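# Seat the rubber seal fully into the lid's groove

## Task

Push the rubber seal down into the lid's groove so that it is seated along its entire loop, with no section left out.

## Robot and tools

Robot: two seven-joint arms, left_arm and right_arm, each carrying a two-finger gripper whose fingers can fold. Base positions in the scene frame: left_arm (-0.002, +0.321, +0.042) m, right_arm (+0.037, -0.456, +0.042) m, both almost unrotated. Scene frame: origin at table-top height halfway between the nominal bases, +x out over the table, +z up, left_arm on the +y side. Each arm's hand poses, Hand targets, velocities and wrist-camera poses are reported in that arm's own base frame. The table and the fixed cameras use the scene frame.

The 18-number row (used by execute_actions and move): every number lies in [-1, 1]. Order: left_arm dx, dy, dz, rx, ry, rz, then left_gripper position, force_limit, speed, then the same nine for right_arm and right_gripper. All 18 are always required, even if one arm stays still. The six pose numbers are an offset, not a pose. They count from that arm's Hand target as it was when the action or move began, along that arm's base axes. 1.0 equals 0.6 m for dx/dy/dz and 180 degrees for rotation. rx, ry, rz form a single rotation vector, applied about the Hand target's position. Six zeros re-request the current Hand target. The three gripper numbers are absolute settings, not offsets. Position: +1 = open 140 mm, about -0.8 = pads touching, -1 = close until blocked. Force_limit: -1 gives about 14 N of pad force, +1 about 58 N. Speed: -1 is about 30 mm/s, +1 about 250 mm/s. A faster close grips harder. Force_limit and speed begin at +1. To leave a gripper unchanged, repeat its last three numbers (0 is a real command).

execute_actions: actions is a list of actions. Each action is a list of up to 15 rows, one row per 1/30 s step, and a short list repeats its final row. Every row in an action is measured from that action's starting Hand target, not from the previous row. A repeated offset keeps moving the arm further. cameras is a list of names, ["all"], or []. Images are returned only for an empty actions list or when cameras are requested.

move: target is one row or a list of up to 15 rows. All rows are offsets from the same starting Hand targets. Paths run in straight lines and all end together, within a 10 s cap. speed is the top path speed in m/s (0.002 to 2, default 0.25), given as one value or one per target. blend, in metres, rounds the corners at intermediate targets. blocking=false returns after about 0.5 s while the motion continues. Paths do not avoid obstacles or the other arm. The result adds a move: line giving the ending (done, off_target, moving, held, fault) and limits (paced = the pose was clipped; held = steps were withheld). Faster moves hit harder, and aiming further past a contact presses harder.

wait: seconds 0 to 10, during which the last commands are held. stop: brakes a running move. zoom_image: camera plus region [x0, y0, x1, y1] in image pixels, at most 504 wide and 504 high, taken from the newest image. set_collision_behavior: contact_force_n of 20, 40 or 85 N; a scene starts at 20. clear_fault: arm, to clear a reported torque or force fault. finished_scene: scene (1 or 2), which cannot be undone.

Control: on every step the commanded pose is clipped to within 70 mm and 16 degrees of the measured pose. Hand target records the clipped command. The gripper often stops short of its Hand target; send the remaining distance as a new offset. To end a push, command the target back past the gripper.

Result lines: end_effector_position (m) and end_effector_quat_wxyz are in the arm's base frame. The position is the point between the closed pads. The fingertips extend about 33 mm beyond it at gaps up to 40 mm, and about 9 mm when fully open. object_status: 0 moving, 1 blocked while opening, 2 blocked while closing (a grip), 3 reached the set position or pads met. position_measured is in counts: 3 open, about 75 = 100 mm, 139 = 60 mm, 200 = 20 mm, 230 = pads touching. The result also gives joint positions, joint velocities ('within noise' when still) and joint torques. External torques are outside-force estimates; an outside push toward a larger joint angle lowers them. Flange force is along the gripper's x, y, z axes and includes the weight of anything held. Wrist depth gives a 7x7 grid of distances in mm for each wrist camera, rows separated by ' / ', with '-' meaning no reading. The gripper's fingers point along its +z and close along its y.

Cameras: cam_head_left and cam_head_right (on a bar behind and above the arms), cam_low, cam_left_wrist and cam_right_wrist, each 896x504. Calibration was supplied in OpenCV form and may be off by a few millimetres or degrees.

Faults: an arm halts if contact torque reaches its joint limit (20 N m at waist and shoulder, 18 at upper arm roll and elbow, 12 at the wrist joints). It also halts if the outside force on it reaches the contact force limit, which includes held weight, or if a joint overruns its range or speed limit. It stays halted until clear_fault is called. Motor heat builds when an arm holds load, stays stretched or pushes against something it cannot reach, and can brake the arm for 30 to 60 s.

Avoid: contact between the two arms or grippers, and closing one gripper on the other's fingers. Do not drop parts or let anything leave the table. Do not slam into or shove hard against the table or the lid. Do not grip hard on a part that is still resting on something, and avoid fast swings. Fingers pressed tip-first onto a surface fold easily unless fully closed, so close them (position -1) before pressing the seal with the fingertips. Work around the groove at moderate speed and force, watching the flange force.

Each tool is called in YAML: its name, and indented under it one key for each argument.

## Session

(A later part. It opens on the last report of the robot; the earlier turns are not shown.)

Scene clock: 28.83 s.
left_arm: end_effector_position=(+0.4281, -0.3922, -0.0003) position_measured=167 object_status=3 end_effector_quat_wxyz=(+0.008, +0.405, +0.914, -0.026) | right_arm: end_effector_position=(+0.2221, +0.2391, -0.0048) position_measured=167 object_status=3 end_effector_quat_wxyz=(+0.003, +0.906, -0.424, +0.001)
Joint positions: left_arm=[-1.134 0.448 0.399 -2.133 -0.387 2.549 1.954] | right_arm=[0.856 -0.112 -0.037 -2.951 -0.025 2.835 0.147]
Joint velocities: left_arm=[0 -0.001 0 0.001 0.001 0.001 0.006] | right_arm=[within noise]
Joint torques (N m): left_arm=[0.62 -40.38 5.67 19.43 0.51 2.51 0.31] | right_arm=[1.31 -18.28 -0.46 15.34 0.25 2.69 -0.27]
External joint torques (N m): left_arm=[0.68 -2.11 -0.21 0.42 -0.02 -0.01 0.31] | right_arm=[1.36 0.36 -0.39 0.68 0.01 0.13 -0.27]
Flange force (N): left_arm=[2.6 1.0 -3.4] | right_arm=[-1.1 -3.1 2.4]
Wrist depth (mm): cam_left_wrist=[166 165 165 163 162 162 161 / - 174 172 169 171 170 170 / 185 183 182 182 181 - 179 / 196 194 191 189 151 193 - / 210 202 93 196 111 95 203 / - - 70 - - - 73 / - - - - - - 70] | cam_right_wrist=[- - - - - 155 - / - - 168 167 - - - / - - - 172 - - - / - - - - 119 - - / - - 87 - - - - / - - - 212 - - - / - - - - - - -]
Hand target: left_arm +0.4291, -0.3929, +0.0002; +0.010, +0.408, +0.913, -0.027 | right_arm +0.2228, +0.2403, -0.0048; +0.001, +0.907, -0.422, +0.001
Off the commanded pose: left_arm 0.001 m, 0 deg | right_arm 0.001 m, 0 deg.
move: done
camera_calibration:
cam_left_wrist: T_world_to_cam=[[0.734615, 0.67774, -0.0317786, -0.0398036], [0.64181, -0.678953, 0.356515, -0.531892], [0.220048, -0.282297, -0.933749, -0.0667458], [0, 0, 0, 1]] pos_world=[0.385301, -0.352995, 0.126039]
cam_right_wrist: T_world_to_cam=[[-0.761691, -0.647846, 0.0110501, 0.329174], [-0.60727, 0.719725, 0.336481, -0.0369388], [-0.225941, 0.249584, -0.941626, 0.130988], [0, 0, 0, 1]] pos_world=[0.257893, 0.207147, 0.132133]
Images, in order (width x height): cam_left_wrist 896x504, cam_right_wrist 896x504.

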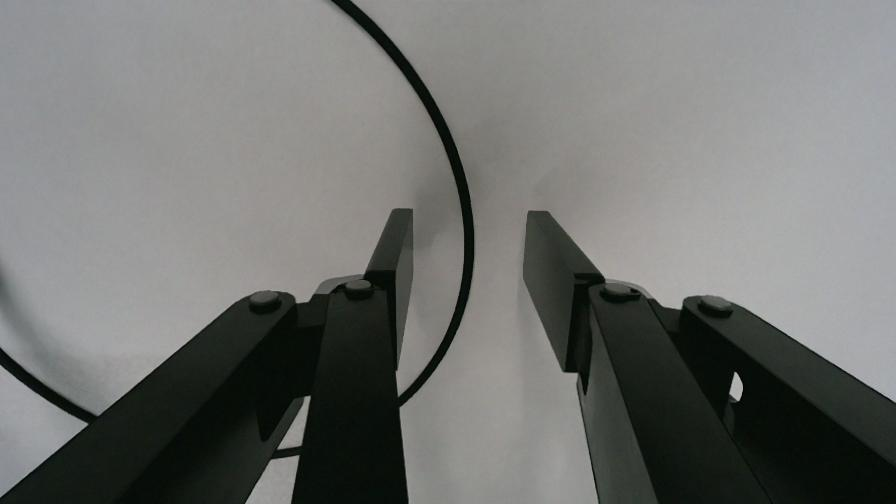

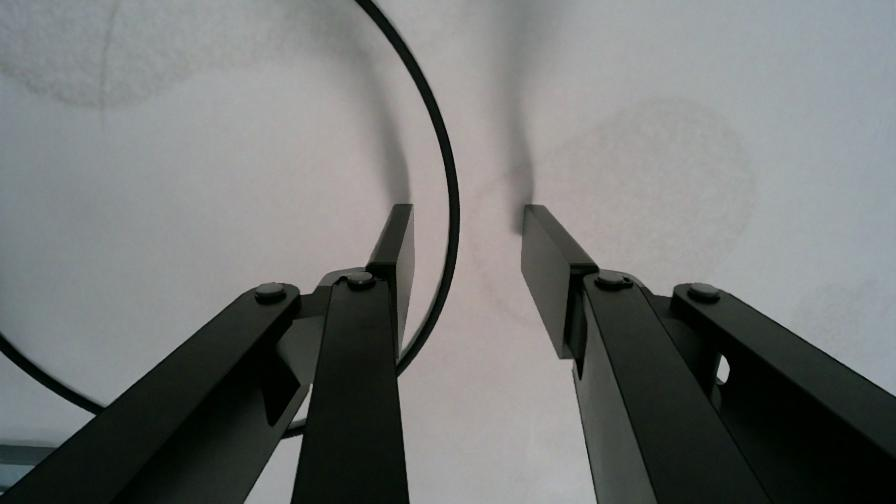

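move:
  target:
    - [0.001,0.001,-0.0165,0,0,0,-0.55,-0.9,-0.5,0.0057,0.0048,-0.0145,0,0,0,-0.55,-0.9,-0.5]
  speed: 0.04
  cameras: ["cam_left_wrist","cam_right_wrist"]

Scene clock: 30.17 s.
left_arm: end_effector_position=(+0.4290, -0.3919, -0.0091) position_measured=199 object_status=3 end_effector_quat_wxyz=(+0.009, +0.406, +0.913, -0.026) | right_arm: end_effector_position=(+0.2246, +0.2410, -0.0132) position_measured=199 object_status=3 end_effector_quat_wxyz=(+0.004, +0.906, -0.423, +0.001)
Joint positions: left_arm=[-1.116 0.466 0.38 -2.13 -0.394 2.567 1.963] | right_arm=[0.856 -0.066 -0.038 -2.936 -0.023 2.862 0.143]
Joint velocities: left_arm=[0.002 0 -0.003 0 -0.001 0.005 0.003] | right_arm=[within noise]
Joint torques (N m): left_arm=[0.46 -40.55 5.43 19.29 0.42 2.58 0.3] | right_arm=[1.23 -17.79 -0.4 15.16 0.53 3.6 -0.17]
External joint torques (N m): left_arm=[0.58 -2.01 -0.34 0.73 -0.1 0.09 0.31] | right_arm=[1.27 1.98 -0.35 0.94 0.32 1.03 -0.17]
Flange force (N): left_arm=[1.5 1.1 -2.7] | right_arm=[-1.9 -6.9 13.2]
Wrist depth (mm): cam_left_wrist=[157 155 155 152 156 153 152 / - 165 162 163 162 162 161 / 175 174 174 170 171 170 171 / 186 185 182 174 178 181 - / 198 - 93 100 95 89 194 / 210 - - 206 - 71 69 / - - - - - - -] | cam_right_wrist=[- - - 150 - - - / - - - 157 - - 159 / - - - - 165 - - / - - - 151 - - - / - - 82 186 - - - / - - - - - - - / - - - - - - -]
Hand target: left_arm +0.4297, -0.3923, -0.0097; +0.010, +0.408, +0.913, -0.027 | right_arm +0.2262, +0.2431, -0.0135; +0.001, +0.907, -0.422, +0.001
Off the commanded pose: left_arm 0.001 m, 0 deg | right_arm 0.003 m, 0 deg.
move: done
camera_calibration:
cam_left_wrist: T_world_to_cam=[[0.736353, 0.67587, -0.0313628, -0.0423219], [0.639673, -0.680315, 0.357758, -0.528803], [0.220462, -0.283498, -0.933287, -0.075665], [0, 0, 0, 1]] pos_world=[0.386106, -0.352599, 0.117239]
cam_right_wrist: T_world_to_cam=[[-0.760795, -0.648824, 0.0147977, 0.332407], [-0.607455, 0.719943, 0.335678, -0.0339677], [-0.228449, 0.246393, -0.941861, 0.124496], [0, 0, 0, 1]] pos_world=[0.260701, 0.209454, 0.123741]
Images, in order (width x height): cam_left_wrist 896x504, cam_right_wrist 896x504.

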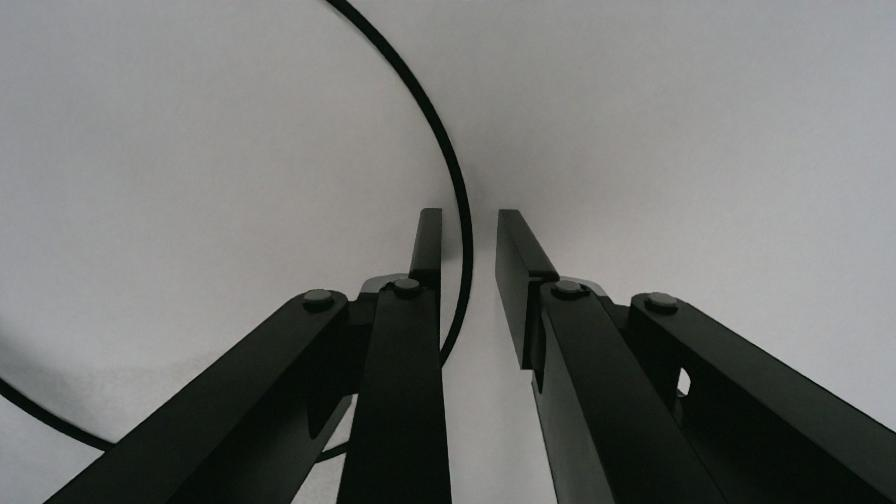

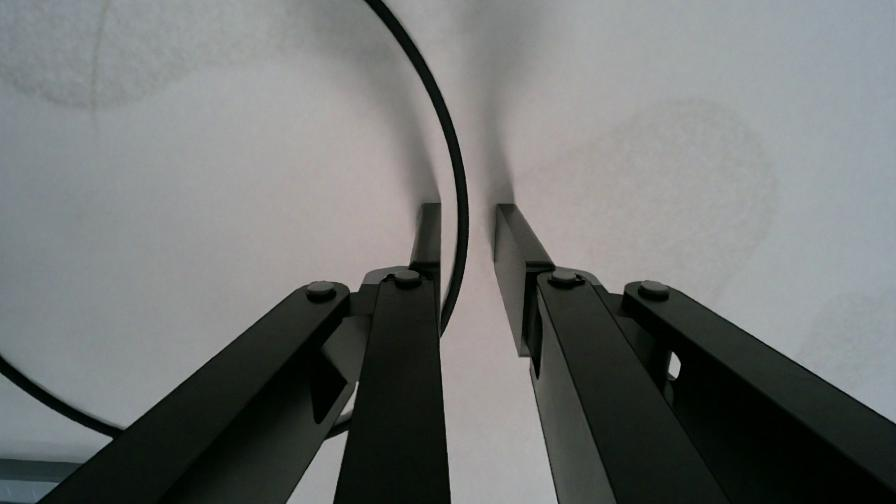

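move:
  target:
    - [0,0,-0.005,0,0,0,-0.55,-0.9,-0.5,-0.0015,-0.0015,0.0012,0,0,0,-0.55,-0.9,-0.5]
    - [0,0,-0.005,0,0,0,-1,-0.9,-1,-0.0015,-0.0015,0.0012,0,0,0,-1,-0.9,-1]
  speed: 0.03

wait:
  seconds: 0.7
  cameras: ["cam_left_wrist","cam_right_wrist"]

Scene clock: 32.10 s.
left_arm: end_effector_position=(+0.4291, -0.3923, -0.0120) position_measured=226 object_status=0 end_effector_quat_wxyz=(+0.009, +0.407, +0.913, -0.027) | right_arm: end_effector_position=(+0.2244, +0.2413, -0.0127) position_measured=225 object_status=0 end_effector_quat_wxyz=(+0.003, +0.906, -0.422, +0.001)
Joint positions: left_arm=[-1.106 0.471 0.369 -2.13 -0.394 2.574 1.965] | right_arm=[0.857 -0.069 -0.038 -2.939 -0.023 2.866 0.142]
Joint velocities: left_arm=[within noise] | right_arm=[0.001 -0.001 -0.001 0 -0.001 0.003 -0.001]
Joint torques (N m): left_arm=[0.68 -40.72 5.55 19.25 0.48 2.56 0.23] | right_arm=[0.79 -19.11 -0.54 14.76 0.35 2.83 -0.21]
External joint torques (N m): left_arm=[0.62 -1.88 -0.3 0.75 -0.04 0.06 0.23] | right_arm=[0.82 0.45 -0.5 0.67 0.14 0.27 -0.22]
Flange force (N): left_arm=[1.0 1.0 -2.6] | right_arm=[-0.2 -3.1 3.4]
Wrist depth (mm): cam_left_wrist=[152 152 153 152 151 152 150 / 162 163 161 159 161 158 158 / 172 171 170 168 171 170 167 / 183 184 181 150 179 180 - / 193 194 83 88 89 186 191 / 208 - - - - 72 199 / - - - - - 68 -] | cam_right_wrist=[- - - - - - - / - - - - - 153 - / - - - - 165 - 167 / - - - 126 173 - - / - - - - 94 - - / - - - - - - - / - - - - - - -]
Hand target: left_arm +0.4297, -0.3923, -0.0127; +0.010, +0.408, +0.913, -0.027 | right_arm +0.2253, +0.2422, -0.0128; +0.001, +0.907, -0.422, +0.001
Off the commanded pose: left_arm 0.001 m, 0 deg | right_arm 0.001 m, 0 deg.
move: done

Scene clock: 32.80 s.
left_arm: end_effector_position=(+0.4291, -0.3923, -0.0120) position_measured=226 object_status=2 end_effector_quat_wxyz=(+0.009, +0.407, +0.913, -0.027) | right_arm: end_effector_position=(+0.2246, +0.2415, -0.0127) position_measured=225 object_status=2 end_effector_quat_wxyz=(+0.002, +0.906, -0.422, +0.001)
Joint positions: left_arm=[-1.106 0.471 0.369 -2.13 -0.394 2.574 1.965] | right_arm=[0.857 -0.069 -0.038 -2.939 -0.023 2.866 0.142]
Joint torques (N m): left_arm=[0.64 -40.66 5.57 19.2 0.49 2.54 0.27] | right_arm=[0.85 -19.21 -0.58 14.77 0.36 2.76 -0.19]
External joint torques (N m): left_arm=[0.7 -1.79 -0.18 0.6 -0.03 0.03 0.28] | right_arm=[0.86 0.4 -0.56 0.62 0.15 0.18 -0.19]
Flange force (N): left_arm=[1.3 1.2 -2.6] | right_arm=[-0.3 -2.9 2.9]
Wrist depth (mm): cam_left_wrist=[- - 152 150 153 151 151 / 159 165 161 159 159 159 156 / 173 171 171 171 169 169 171 / 183 179 182 135 179 176 177 / 194 199 83 88 89 89 186 / 209 - - - - 72 198 / - - - - - 68 -] | cam_right_wrist=[- - - - - - - / - - - - - - - / - - - - - - - / - - - 126 - - - / - - - - 94 - - / - - - - - - - / - - - - - - -]
Hand target: left_arm +0.4297, -0.3923, -0.0127; +0.010, +0.408, +0.913, -0.027 | right_arm +0.2253, +0.2422, -0.0128; +0.001, +0.907, -0.422, +0.001
Tool commands: left_gripper/position=-1.0 left_gripper/force_limit=-0.9 left_gripper/speed=-1.0 right_gripper/position=-1.0 right_gripper/force_limit=-0.9 right_gripper/speed=-1.0
Off the commanded pose: left_arm 0.001 m, 0 deg | right_arm 0.001 m, 0 deg.
wait: 0.70 s; at rest by 0.17 s
camera_calibration:
cam_left_wrist: T_world_to_cam=[[0.736795, 0.675349, -0.0322042, -0.0426756], [0.639198, -0.680249, 0.358731, -0.527772], [0.220362, -0.284896, -0.932885, -0.0790169], [0, 0, 0, 1]] pos_world=[0.386206, -0.352707, 0.11424]
cam_right_wrist: T_world_to_cam=[[-0.760029, -0.649805, 0.0104481, 0.332684], [-0.60927, 0.718029, 0.336488, -0.0336675], [-0.226154, 0.249375, -0.94163, 0.123593], [0, 0, 0, 1]] pos_world=[0.260288, 0.209533, 0.124231]
Images, in order (width x height): cam_left_wrist 896x504, cam_right_wrist 896x504.

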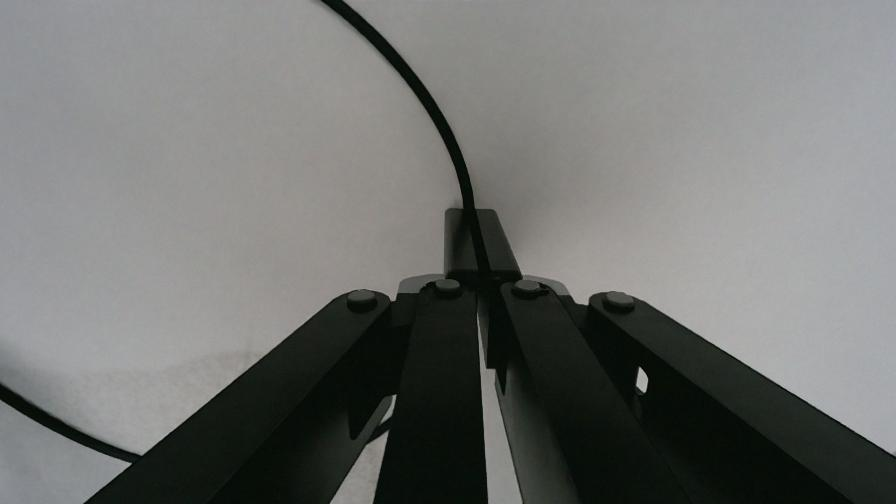

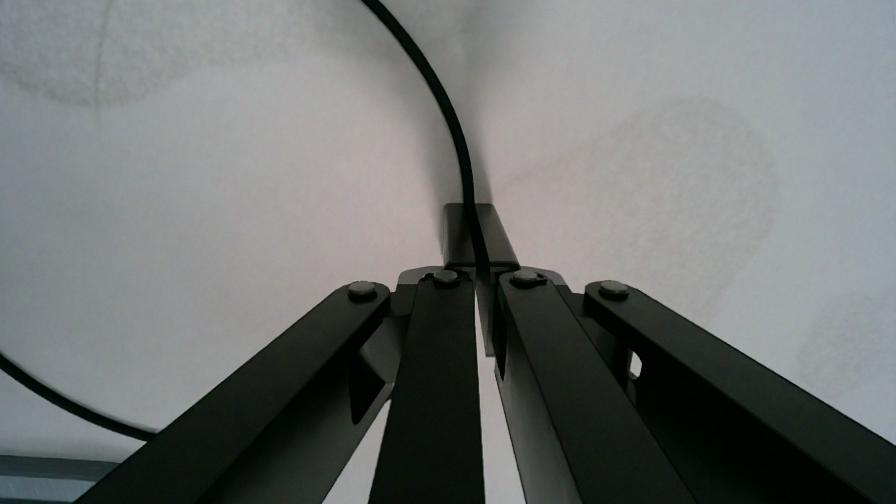

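move:
  target:
    - [0,0,0.15,0,0,0,-1,-0.9,-1,0,0,0.15,0,0,0,-1,-0.9,-1]
    - [-0.1453,0.3992,0.133,0,0,0,-1,-0.9,-1,-0.1223,0.4555,0.133,0,0,0,-1,-0.9,-1]
  speed: 0.12
  blend: 0.02
  cameras: ["all"]

Scene clock: 38.70 s.
left_arm: end_effector_position=(+0.3424, -0.1529, +0.0668) position_measured=226 object_status=2 end_effector_quat_wxyz=(+0.009, +0.407, +0.913, -0.027) | right_arm: end_effector_position=(+0.1520, +0.5158, +0.0678) position_measured=225 object_status=2 end_effector_quat_wxyz=(+0.000, +0.907, -0.421, +0.000)
Joint positions: left_arm=[-0.944 -0.295 0.609 -2.807 0.207 2.568 1.882] | right_arm=[1.059 0.193 0.225 -2.256 -0.065 2.444 0.628]
Joint velocities: left_arm=[within noise] | right_arm=[-0.001 0 0 0 0 0 0.006]
Joint torques (N m): left_arm=[0.68 -15.5 -4.17 18.93 0.77 2.39 0.05] | right_arm=[1.37 -34 0.88 21.8 0.24 2.24 0.31]
External joint torques (N m): left_arm=[0.63 -2.15 -0.29 -0.21 0.26 -0.12 0.05] | right_arm=[1.4 0.31 -0.6 0.94 -0.25 -0.28 0.31]
Flange force (N): left_arm=[9.1 -3.5 -9.2] | right_arm=[-4.5 -3.4 0.3]
Wrist depth (mm): cam_left_wrist=[214 216 - 213 222 221 221 / 226 227 225 224 234 233 235 / 252 240 239 237 - - 247 / 270 259 253 150 263 262 259 / 289 269 83 88 89 84 - / - - - - - 72 292 / - - - - - 68 -] | cam_right_wrist=[214 214 214 209 - - 223 / 222 225 224 225 238 - 236 / - 238 - 239 - - 246 / 264 253 250 127 - 267 - / - 260 - - 94 - - / - - - - - - 298 / - - - - - - -]
Hand target: left_arm +0.3425, -0.1528, +0.0671; +0.010, +0.408, +0.913, -0.027 | right_arm +0.1519, +0.5155, +0.0670; +0.001, +0.907, -0.422, +0.001
Off the commanded pose: left_arm 0.000 m, 0 deg | right_arm 0.001 m, 0 deg.
move: done
camera_calibration:
cam_left_wrist: T_world_to_cam=[[0.737554, 0.674472, -0.0331891, -0.138285], [0.638594, -0.680652, 0.359042, -0.33772], [0.219574, -0.286007, -0.932731, 0.0817758], [0, 0, 0, 1]] pos_world=[0.299702, -0.113212, 0.192941]
cam_right_wrist: T_world_to_cam=[[-0.758081, -0.652112, 0.00793444, 0.456052], [-0.611055, 0.714498, 0.34074, -0.300139], [-0.22787, 0.25346, -0.940124, 0.112635], [0, 0, 0, 1]] pos_world=[0.187989, 0.483298, 0.204541]

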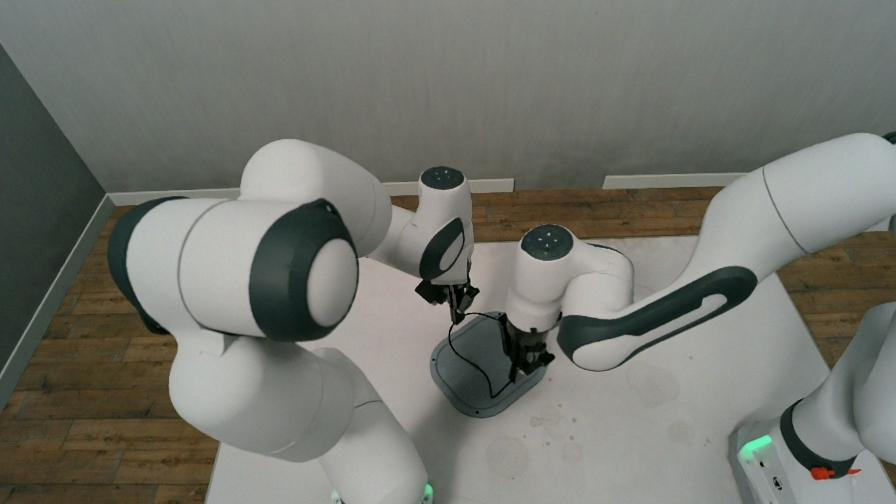

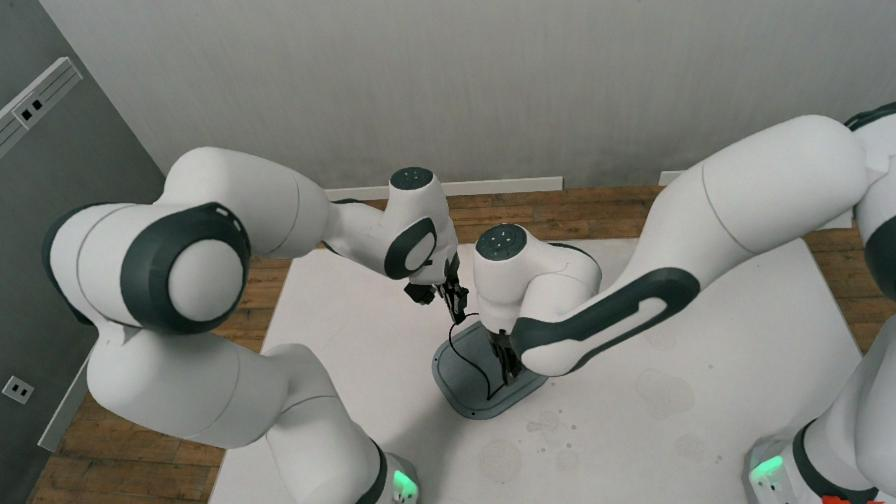

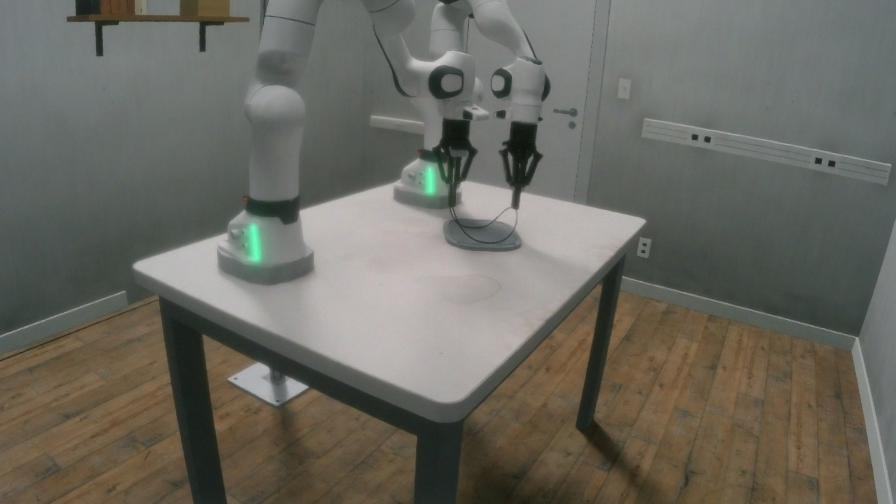

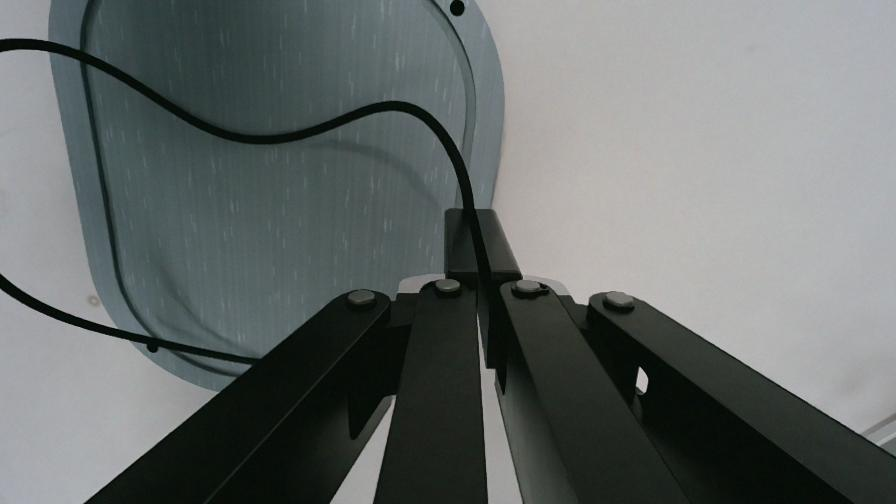

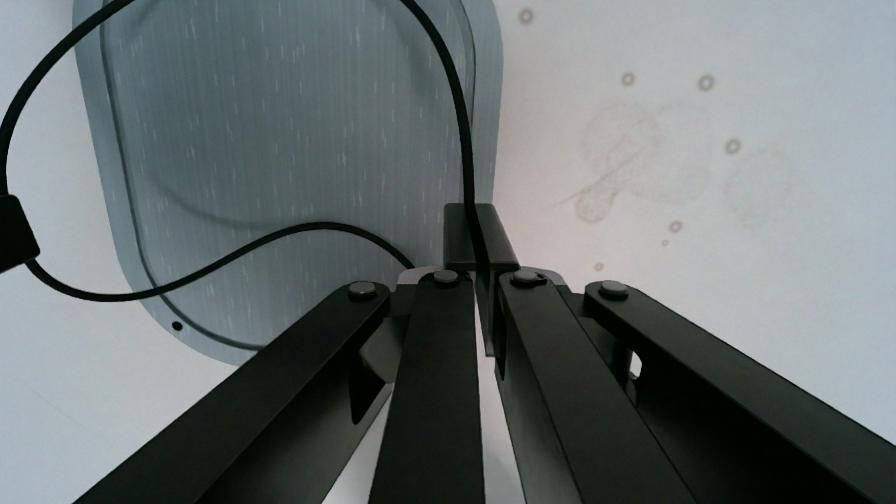

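move:
  target: [0.0263,0.0212,0,0,0,0,-1,-0.9,-1,-0.0263,-0.0212,0,0,0,0,-1,-0.9,-1]
  speed: 0.06
  cameras: ["all"]

Scene clock: 41.20 s.
left_arm: end_effector_position=(+0.3590, -0.1405, +0.0678) position_measured=226 object_status=2 end_effector_quat_wxyz=(+0.012, +0.405, +0.914, -0.027) | right_arm: end_effector_position=(+0.1375, +0.5024, +0.0667) position_measured=225 object_status=2 end_effector_quat_wxyz=(+0.002, +0.908, -0.419, +0.002)
Joint positions: left_arm=[-0.954 -0.274 0.661 -2.777 0.206 2.567 1.924] | right_arm=[1.068 0.156 0.236 -2.311 -0.063 2.457 0.645]
Joint velocities: left_arm=[-0.001 0.001 0 0 -0.001 -0.001 0.007] | right_arm=[within noise]
Joint torques (N m): left_arm=[-0.2 -14.13 -3.32 19.95 0.49 2.22 0.27] | right_arm=[0.91 -33.91 1.46 20.8 0.78 2.72 0.08]
External joint torques (N m): left_arm=[-0.19 -0.72 0.69 0.75 -0.03 -0.3 0.27] | right_arm=[0.86 -1.03 0.17 0.04 0.3 0.19 0.08]
Flange force (N): left_arm=[-0.9 2.2 -2.3] | right_arm=[0.5 2.9 -1.8]
Wrist depth (mm): cam_left_wrist=[216 213 213 217 228 - 222 / 229 224 226 225 238 - 233 / - 243 240 237 246 - - / - 254 253 136 - - 268 / 275 - 83 88 89 84 - / - - - - - 72 304 / - - - - - 68 -] | cam_right_wrist=[213 213 218 - - - 222 / - 220 223 224 - - - / - 236 236 237 - - - / - 247 248 127 - - - / - 259 - - 94 - 261 / - - - - - - - / - - - - - - -]
Hand target: left_arm +0.3583, -0.1401, +0.0671; +0.010, +0.408, +0.913, -0.027 | right_arm +0.1361, +0.5028, +0.0670; +0.001, +0.907, -0.422, +0.001
Off the commanded pose: left_arm 0.001 m, 0 deg | right_arm 0.001 m, 0 deg.
move: done
camera_calibration:
cam_left_wrist: T_world_to_cam=[[0.734932, 0.677474, -0.0300615, -0.157698], [0.63956, -0.677699, 0.362887, -0.340369], [0.225474, -0.285923, -0.931348, 0.0804923], [0, 0, 0, 1]] pos_world=[0.315435, -0.100817, 0.193741]
cam_right_wrist: T_world_to_cam=[[-0.755826, -0.654704, 0.00947538, 0.437196], [-0.614539, 0.714303, 0.334831, -0.298087], [-0.225984, 0.247251, -0.942231, 0.11468], [0, 0, 0, 1]] pos_world=[0.173174, 0.470804, 0.203721]

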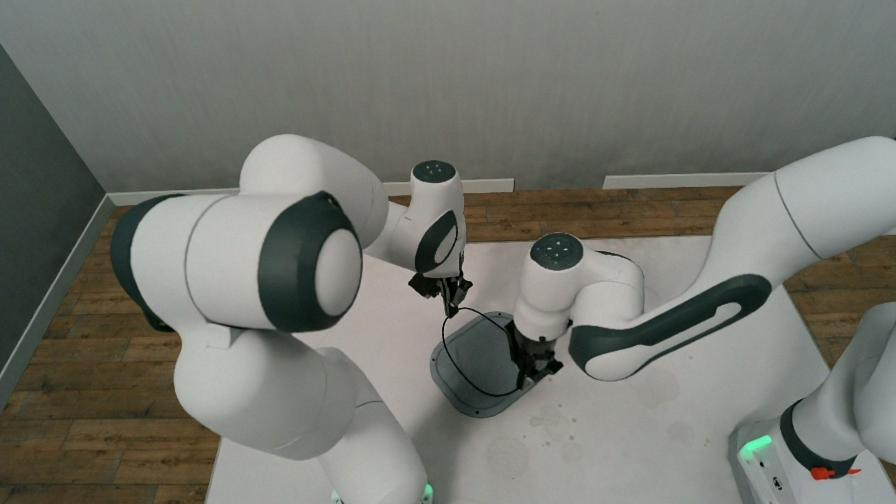

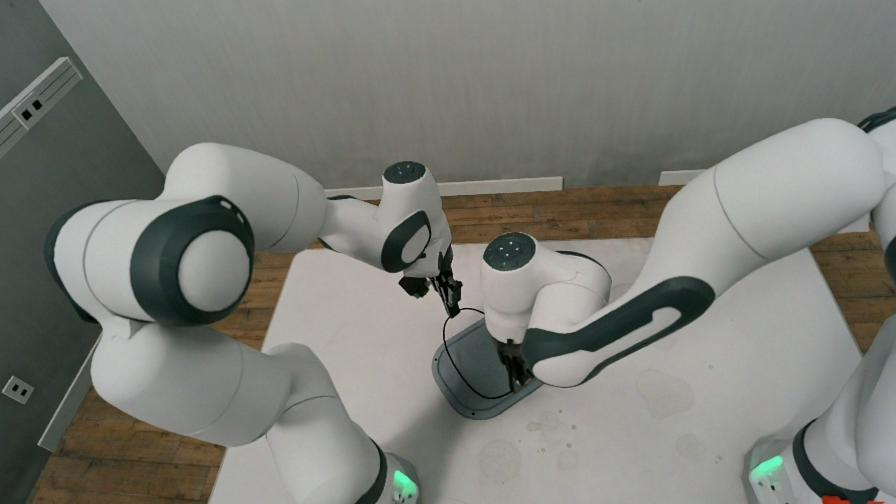

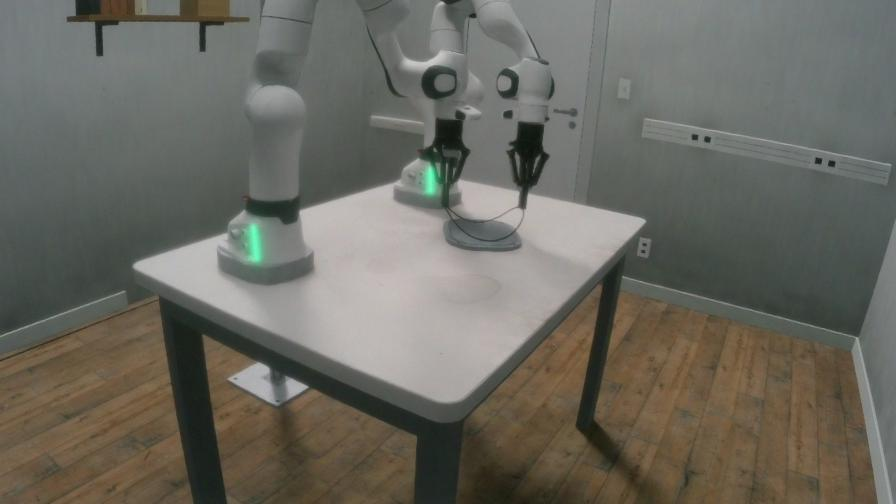

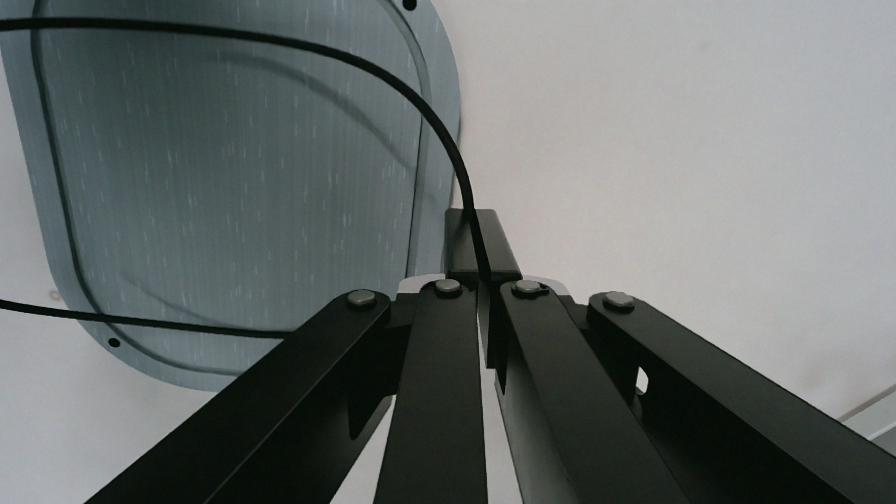

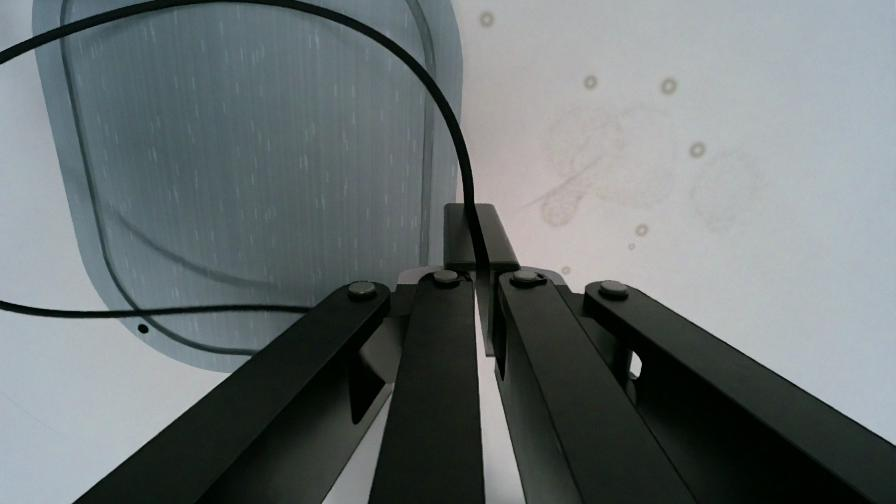

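move:
  target:
    - [0.0048,-0.0165,0,0,0,0,-1,-0.9,-1,0.0048,-0.0165,0,0,0,0,-1,-0.9,-1]
    - [0.0048,-0.0165,-0.1,0,0,0,-1,-0.9,-1,0.0048,-0.0165,-0.104,0,0,0,-1,-0.9,-1]
  speed: 0.06
  cameras: ["all"]

zoom_image:
  camera: "cam_head_left"
  region: [410, 290, 570, 430]

Scene clock: 46.77 s.
left_arm: end_effector_position=(+0.3603, -0.1500, +0.0074) position_measured=226 object_status=2 end_effector_quat_wxyz=(+0.009, +0.406, +0.913, -0.027) | right_arm: end_effector_position=(+0.1394, +0.4931, +0.0056) position_measured=225 object_status=2 end_effector_quat_wxyz=(+0.001, +0.907, -0.422, +0.000)
Joint positions: left_arm=[-1.112 -0.019 0.737 -2.774 -0.114 2.774 2.139] | right_arm=[1.083 0.272 0.203 -2.354 -0.108 2.615 0.672]
Joint velocities: left_arm=[0.001 -0.001 0 -0.001 -0.001 0 0.008] | right_arm=[within noise]
Joint torques (N m): left_arm=[-0.01 -17.23 0.11 16.78 0.06 2.53 0.35] | right_arm=[1.4 -34.46 1.29 18.74 0.31 2.71 0.13]
External joint torques (N m): left_arm=[0.02 -0.75 0.45 0.73 -0.34 0.04 0.36] | right_arm=[1.35 -0.1 -0.66 0.43 -0.07 0.2 0.13]
Flange force (N): left_arm=[0.0 0.0 0.0] | right_arm=[-2.5 -0.3 1.3]
Wrist depth (mm): cam_left_wrist=[161 159 159 161 168 167 166 / 169 168 167 168 177 176 177 / 177 178 177 178 187 188 - / 190 189 189 151 197 198 - / 203 202 83 88 89 206 209 / 214 - - - - 72 - / - - - - - 68 -] | cam_right_wrist=[158 158 159 156 169 - - / 165 166 165 165 - 173 - / 175 175 175 - - - - / - 185 185 127 - - - / 198 195 - - 94 - - / 209 - - - - - - / - - - - - - -]
Hand target: left_arm +0.3611, -0.1500, +0.0071; +0.010, +0.408, +0.913, -0.027 | right_arm +0.1390, +0.4929, +0.0046; +0.001, +0.907, -0.422, +0.001
Off the commanded pose: left_arm 0.001 m, 0 deg | right_arm 0.001 m, 0 deg.
move: done
camera_calibration:
cam_left_wrist: T_world_to_cam=[[0.735997, 0.676221, -0.0321464, -0.15452], [0.640078, -0.679625, 0.358344, -0.326223], [0.220472, -0.284316, -0.933036, 0.023265], [0, 0, 0, 1]] pos_world=[0.317405, -0.110605, 0.13364]
cam_right_wrist: T_world_to_cam=[[-0.7592, -0.650788, 0.00949855, 0.431686], [-0.609932, 0.71648, 0.338583, -0.27155], [-0.227151, 0.251259, -0.940889, 0.0580253], [0, 0, 0, 1]] pos_world=[0.17529, 0.460917, 0.142437]

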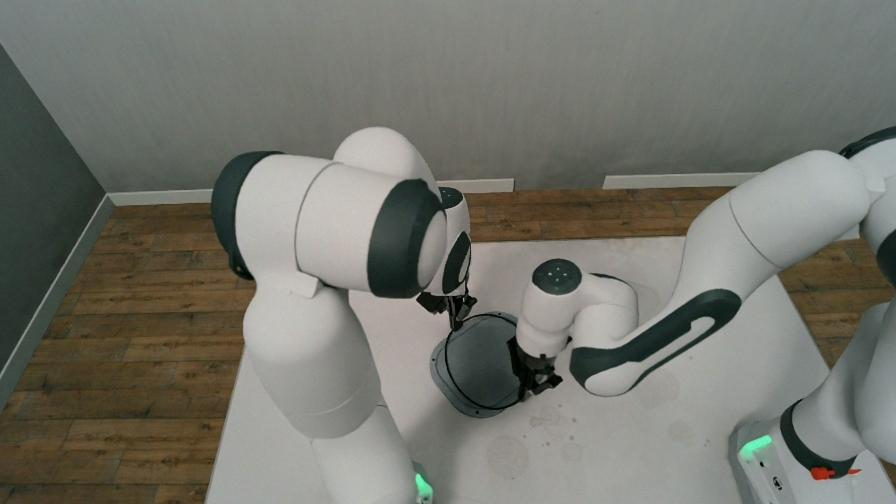

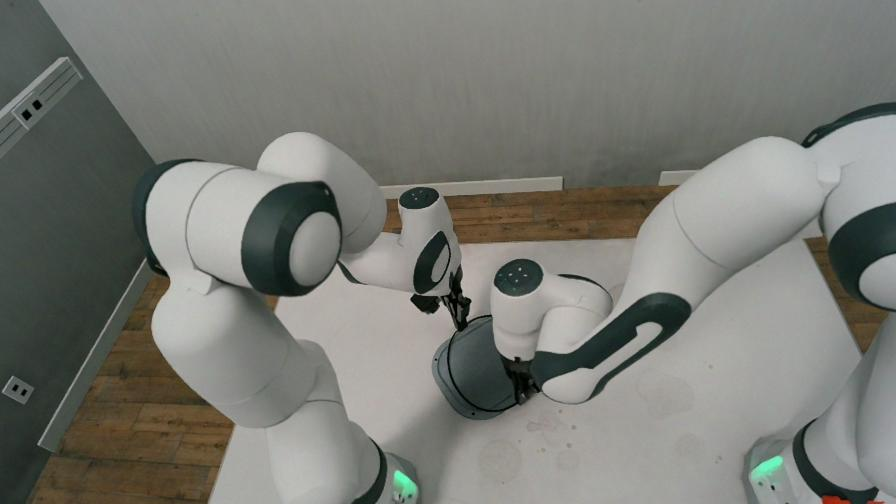

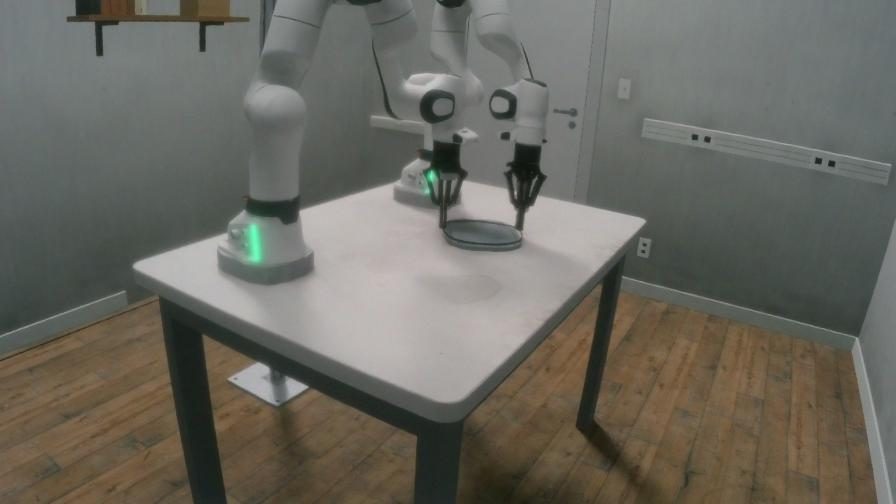

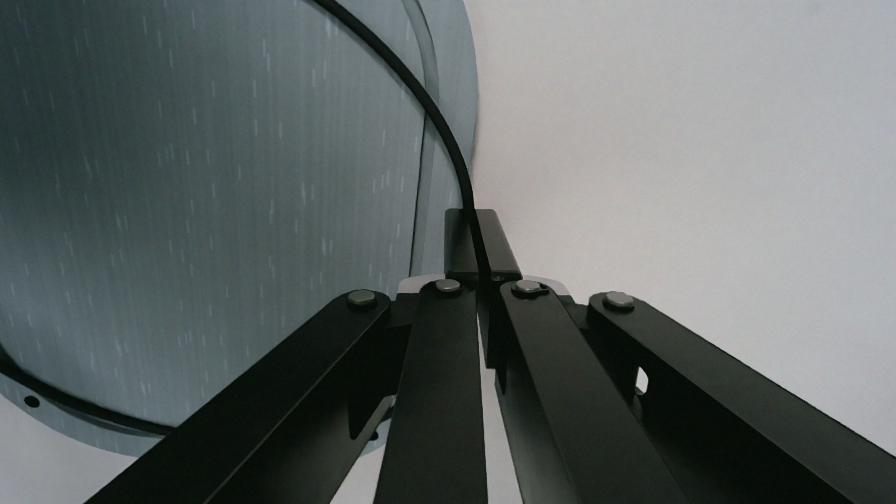

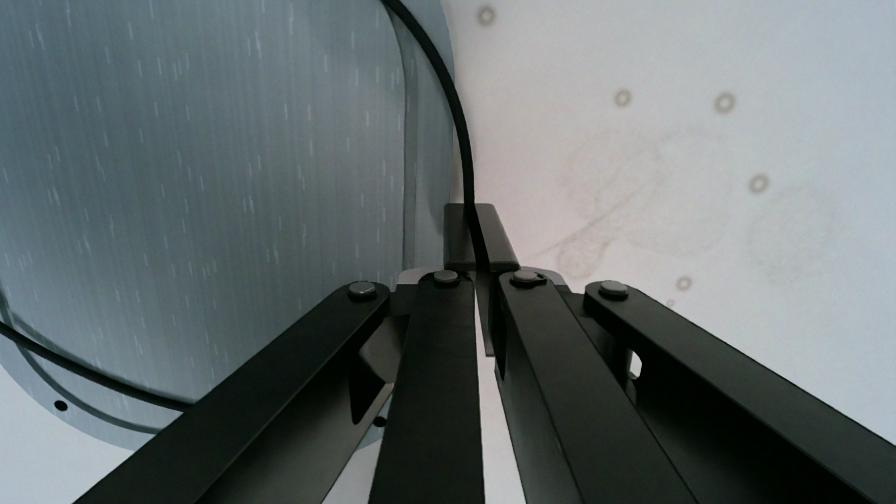

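Scaled by 3.150 from the camera's 896x504 image, which has a finer 1280x720 frame.

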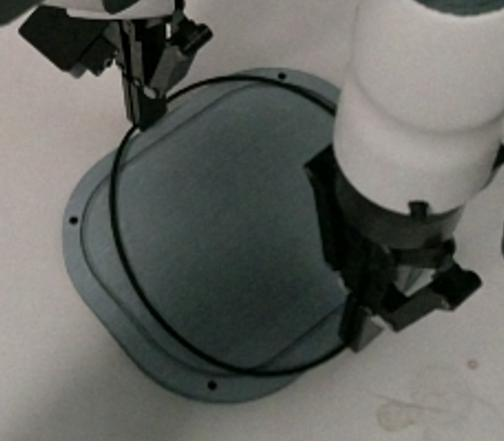

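move:
  target:
    - [0,0,0.03,0,0,0,-1,-0.9,-1,0,0,0.03,0,0,0,-1,-0.9,-1]
    - [-0.0083,0.017,0.03,0,0,0,-1,-0.9,-1,-0.0083,0.017,0.03,0,0,0,-1,-0.9,-1]
    - [-0.0083,0.017,-0.003,0,0,0,-1,-0.9,-1,-0.0083,0.017,0,0,0,0,-1,-0.9,-1]
  speed: 0.06
  blend: [0.005,0.005,0]
  cameras: ["all"]

zoom_image:
  camera: "cam_head_left"
  region: [410, 290, 570, 430]

zoom_image:
  camera: "cam_low"
  region: [420, 190, 560, 270]

Scene clock: 49.27 s.
left_arm: end_effector_position=(+0.3553, -0.1399, +0.0056) position_measured=226 object_status=2 end_effector_quat_wxyz=(+0.009, +0.406, +0.913, -0.027) | right_arm: end_effector_position=(+0.1339, +0.5019, +0.0047) position_measured=225 object_status=2 end_effector_quat_wxyz=(+0.003, +0.907, -0.422, +0.000)
Joint positions: left_arm=[-1.09 -0.037 0.743 -2.8 -0.085 2.786 2.14] | right_arm=[1.101 0.29 0.2 -2.326 -0.111 2.603 0.688]
Joint velocities: left_arm=[0.001 -0.001 0 0.001 0 0 0.005] | right_arm=[within noise]
Joint torques (N m): left_arm=[-0.25 -16.61 0.05 16.63 0.06 2.51 0.25] | right_arm=[1.38 -35.21 1.46 19.32 0.24 2.7 0.23]
External joint torques (N m): left_arm=[-0.28 -0.89 0.62 0.92 -0.33 0.04 0.26] | right_arm=[1.48 -0.03 -0.46 0.84 -0.15 0.19 0.23]
Flange force (N): left_arm=[0.0 0.0 0.0] | right_arm=[-3.9 -1.4 1.5]
Wrist depth (mm): cam_left_wrist=[160 158 157 164 166 166 165 / 167 166 165 172 170 175 174 / 177 177 176 179 192 183 184 / 186 186 186 150 196 197 195 / 203 202 83 88 89 202 207 / 212 - - - - 72 217 / - - - - - 68 -] | cam_right_wrist=[156 157 159 153 - 166 - / 165 166 165 163 - - - / 174 174 172 176 - - - / 184 182 187 140 - - - / 196 195 - - 94 - - / - - - - - - - / - - - - - - -]
Hand target: left_arm +0.3562, -0.1398, +0.0053; +0.010, +0.408, +0.913, -0.027 | right_arm +0.1340, +0.5031, +0.0046; +0.001, +0.907, -0.422, +0.001
Off the commanded pose: left_arm 0.001 m, 0 deg | right_arm 0.001 m, 0 deg.
move: done
camera_calibration:
cam_left_wrist: T_world_to_cam=[[0.736087, 0.676125, -0.0320952, -0.15784], [0.639974, -0.67972, 0.358348, -0.315423], [0.220472, -0.284316, -0.933036, 0.0255879], [0, 0, 0, 1]] pos_world=[0.312406, -0.100405, 0.13184]
cam_right_wrist: T_world_to_cam=[[-0.759238, -0.650706, 0.011767, 0.433249], [-0.609553, 0.717324, 0.337479, -0.281342], [-0.22804, 0.249054, -0.94126, 0.0550226], [0, 0, 0, 1]] pos_world=[0.169994, 0.470028, 0.141639]

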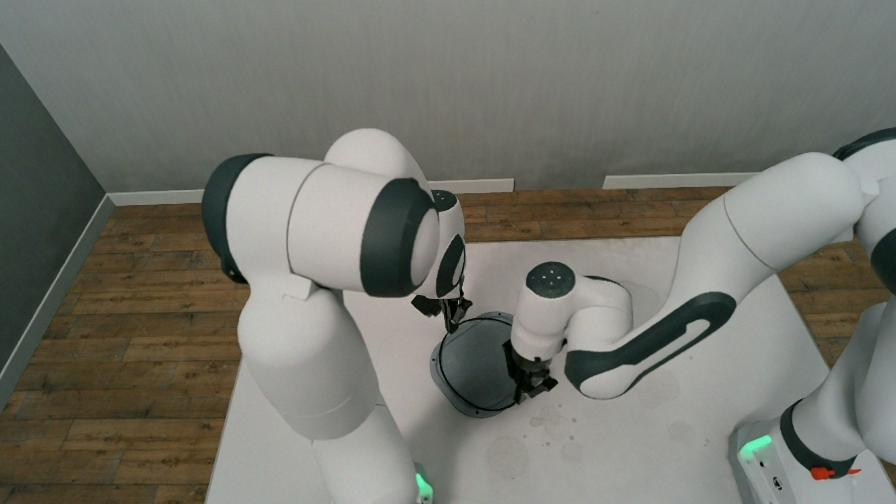

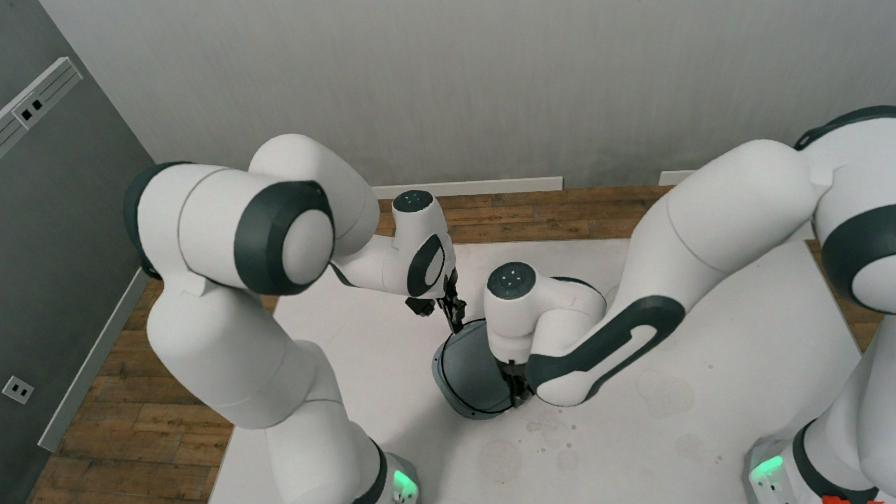

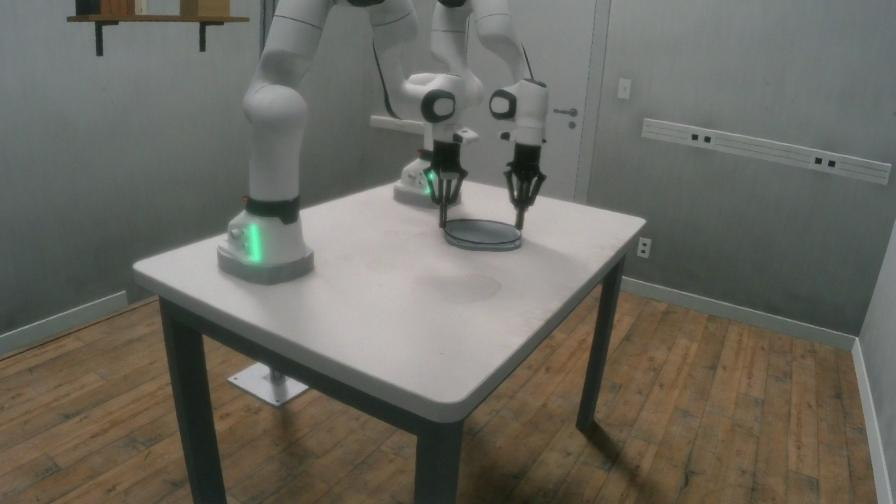

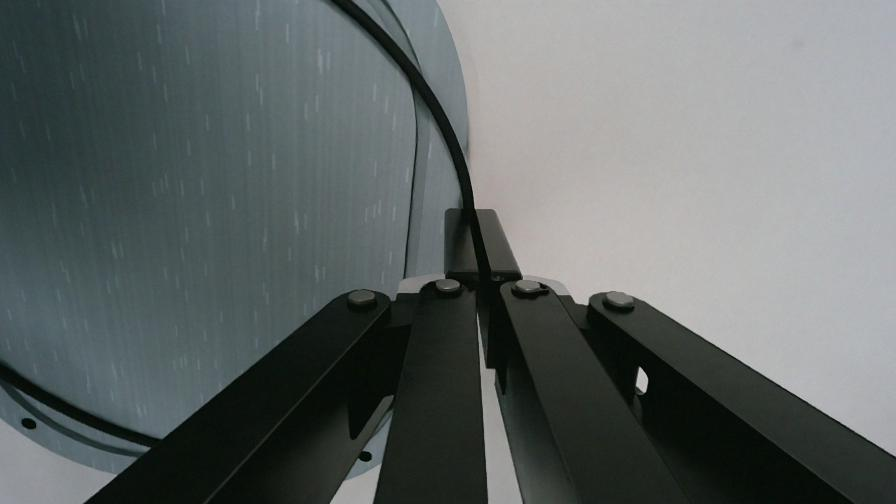

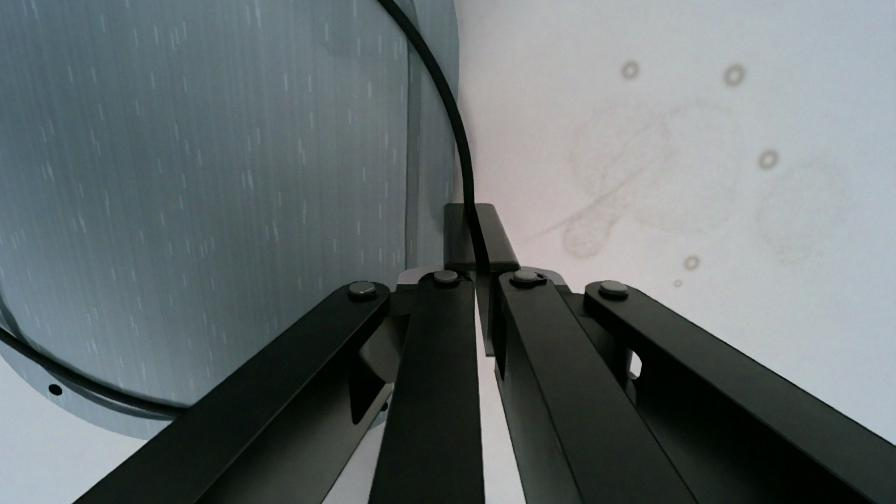

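Scaled by 3.150 from the camera's 896x504 image, which has a finer 1280x720 frame.

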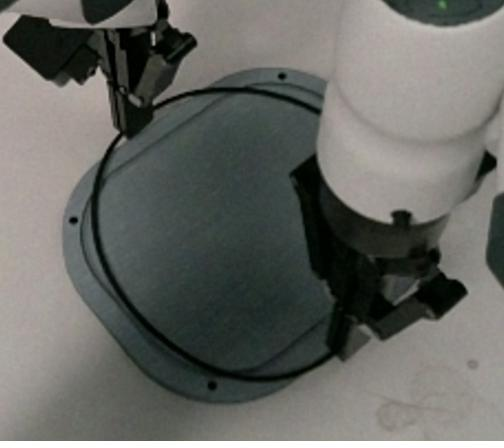

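Scaled by 3.600 from the camera's 896x504 image, which has a finer 1280x720 frame.

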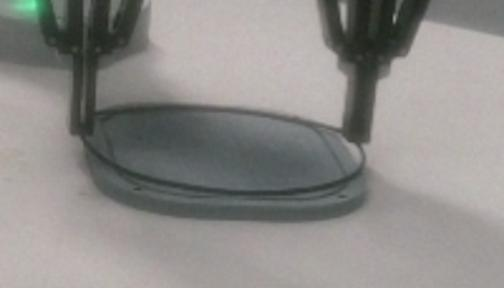

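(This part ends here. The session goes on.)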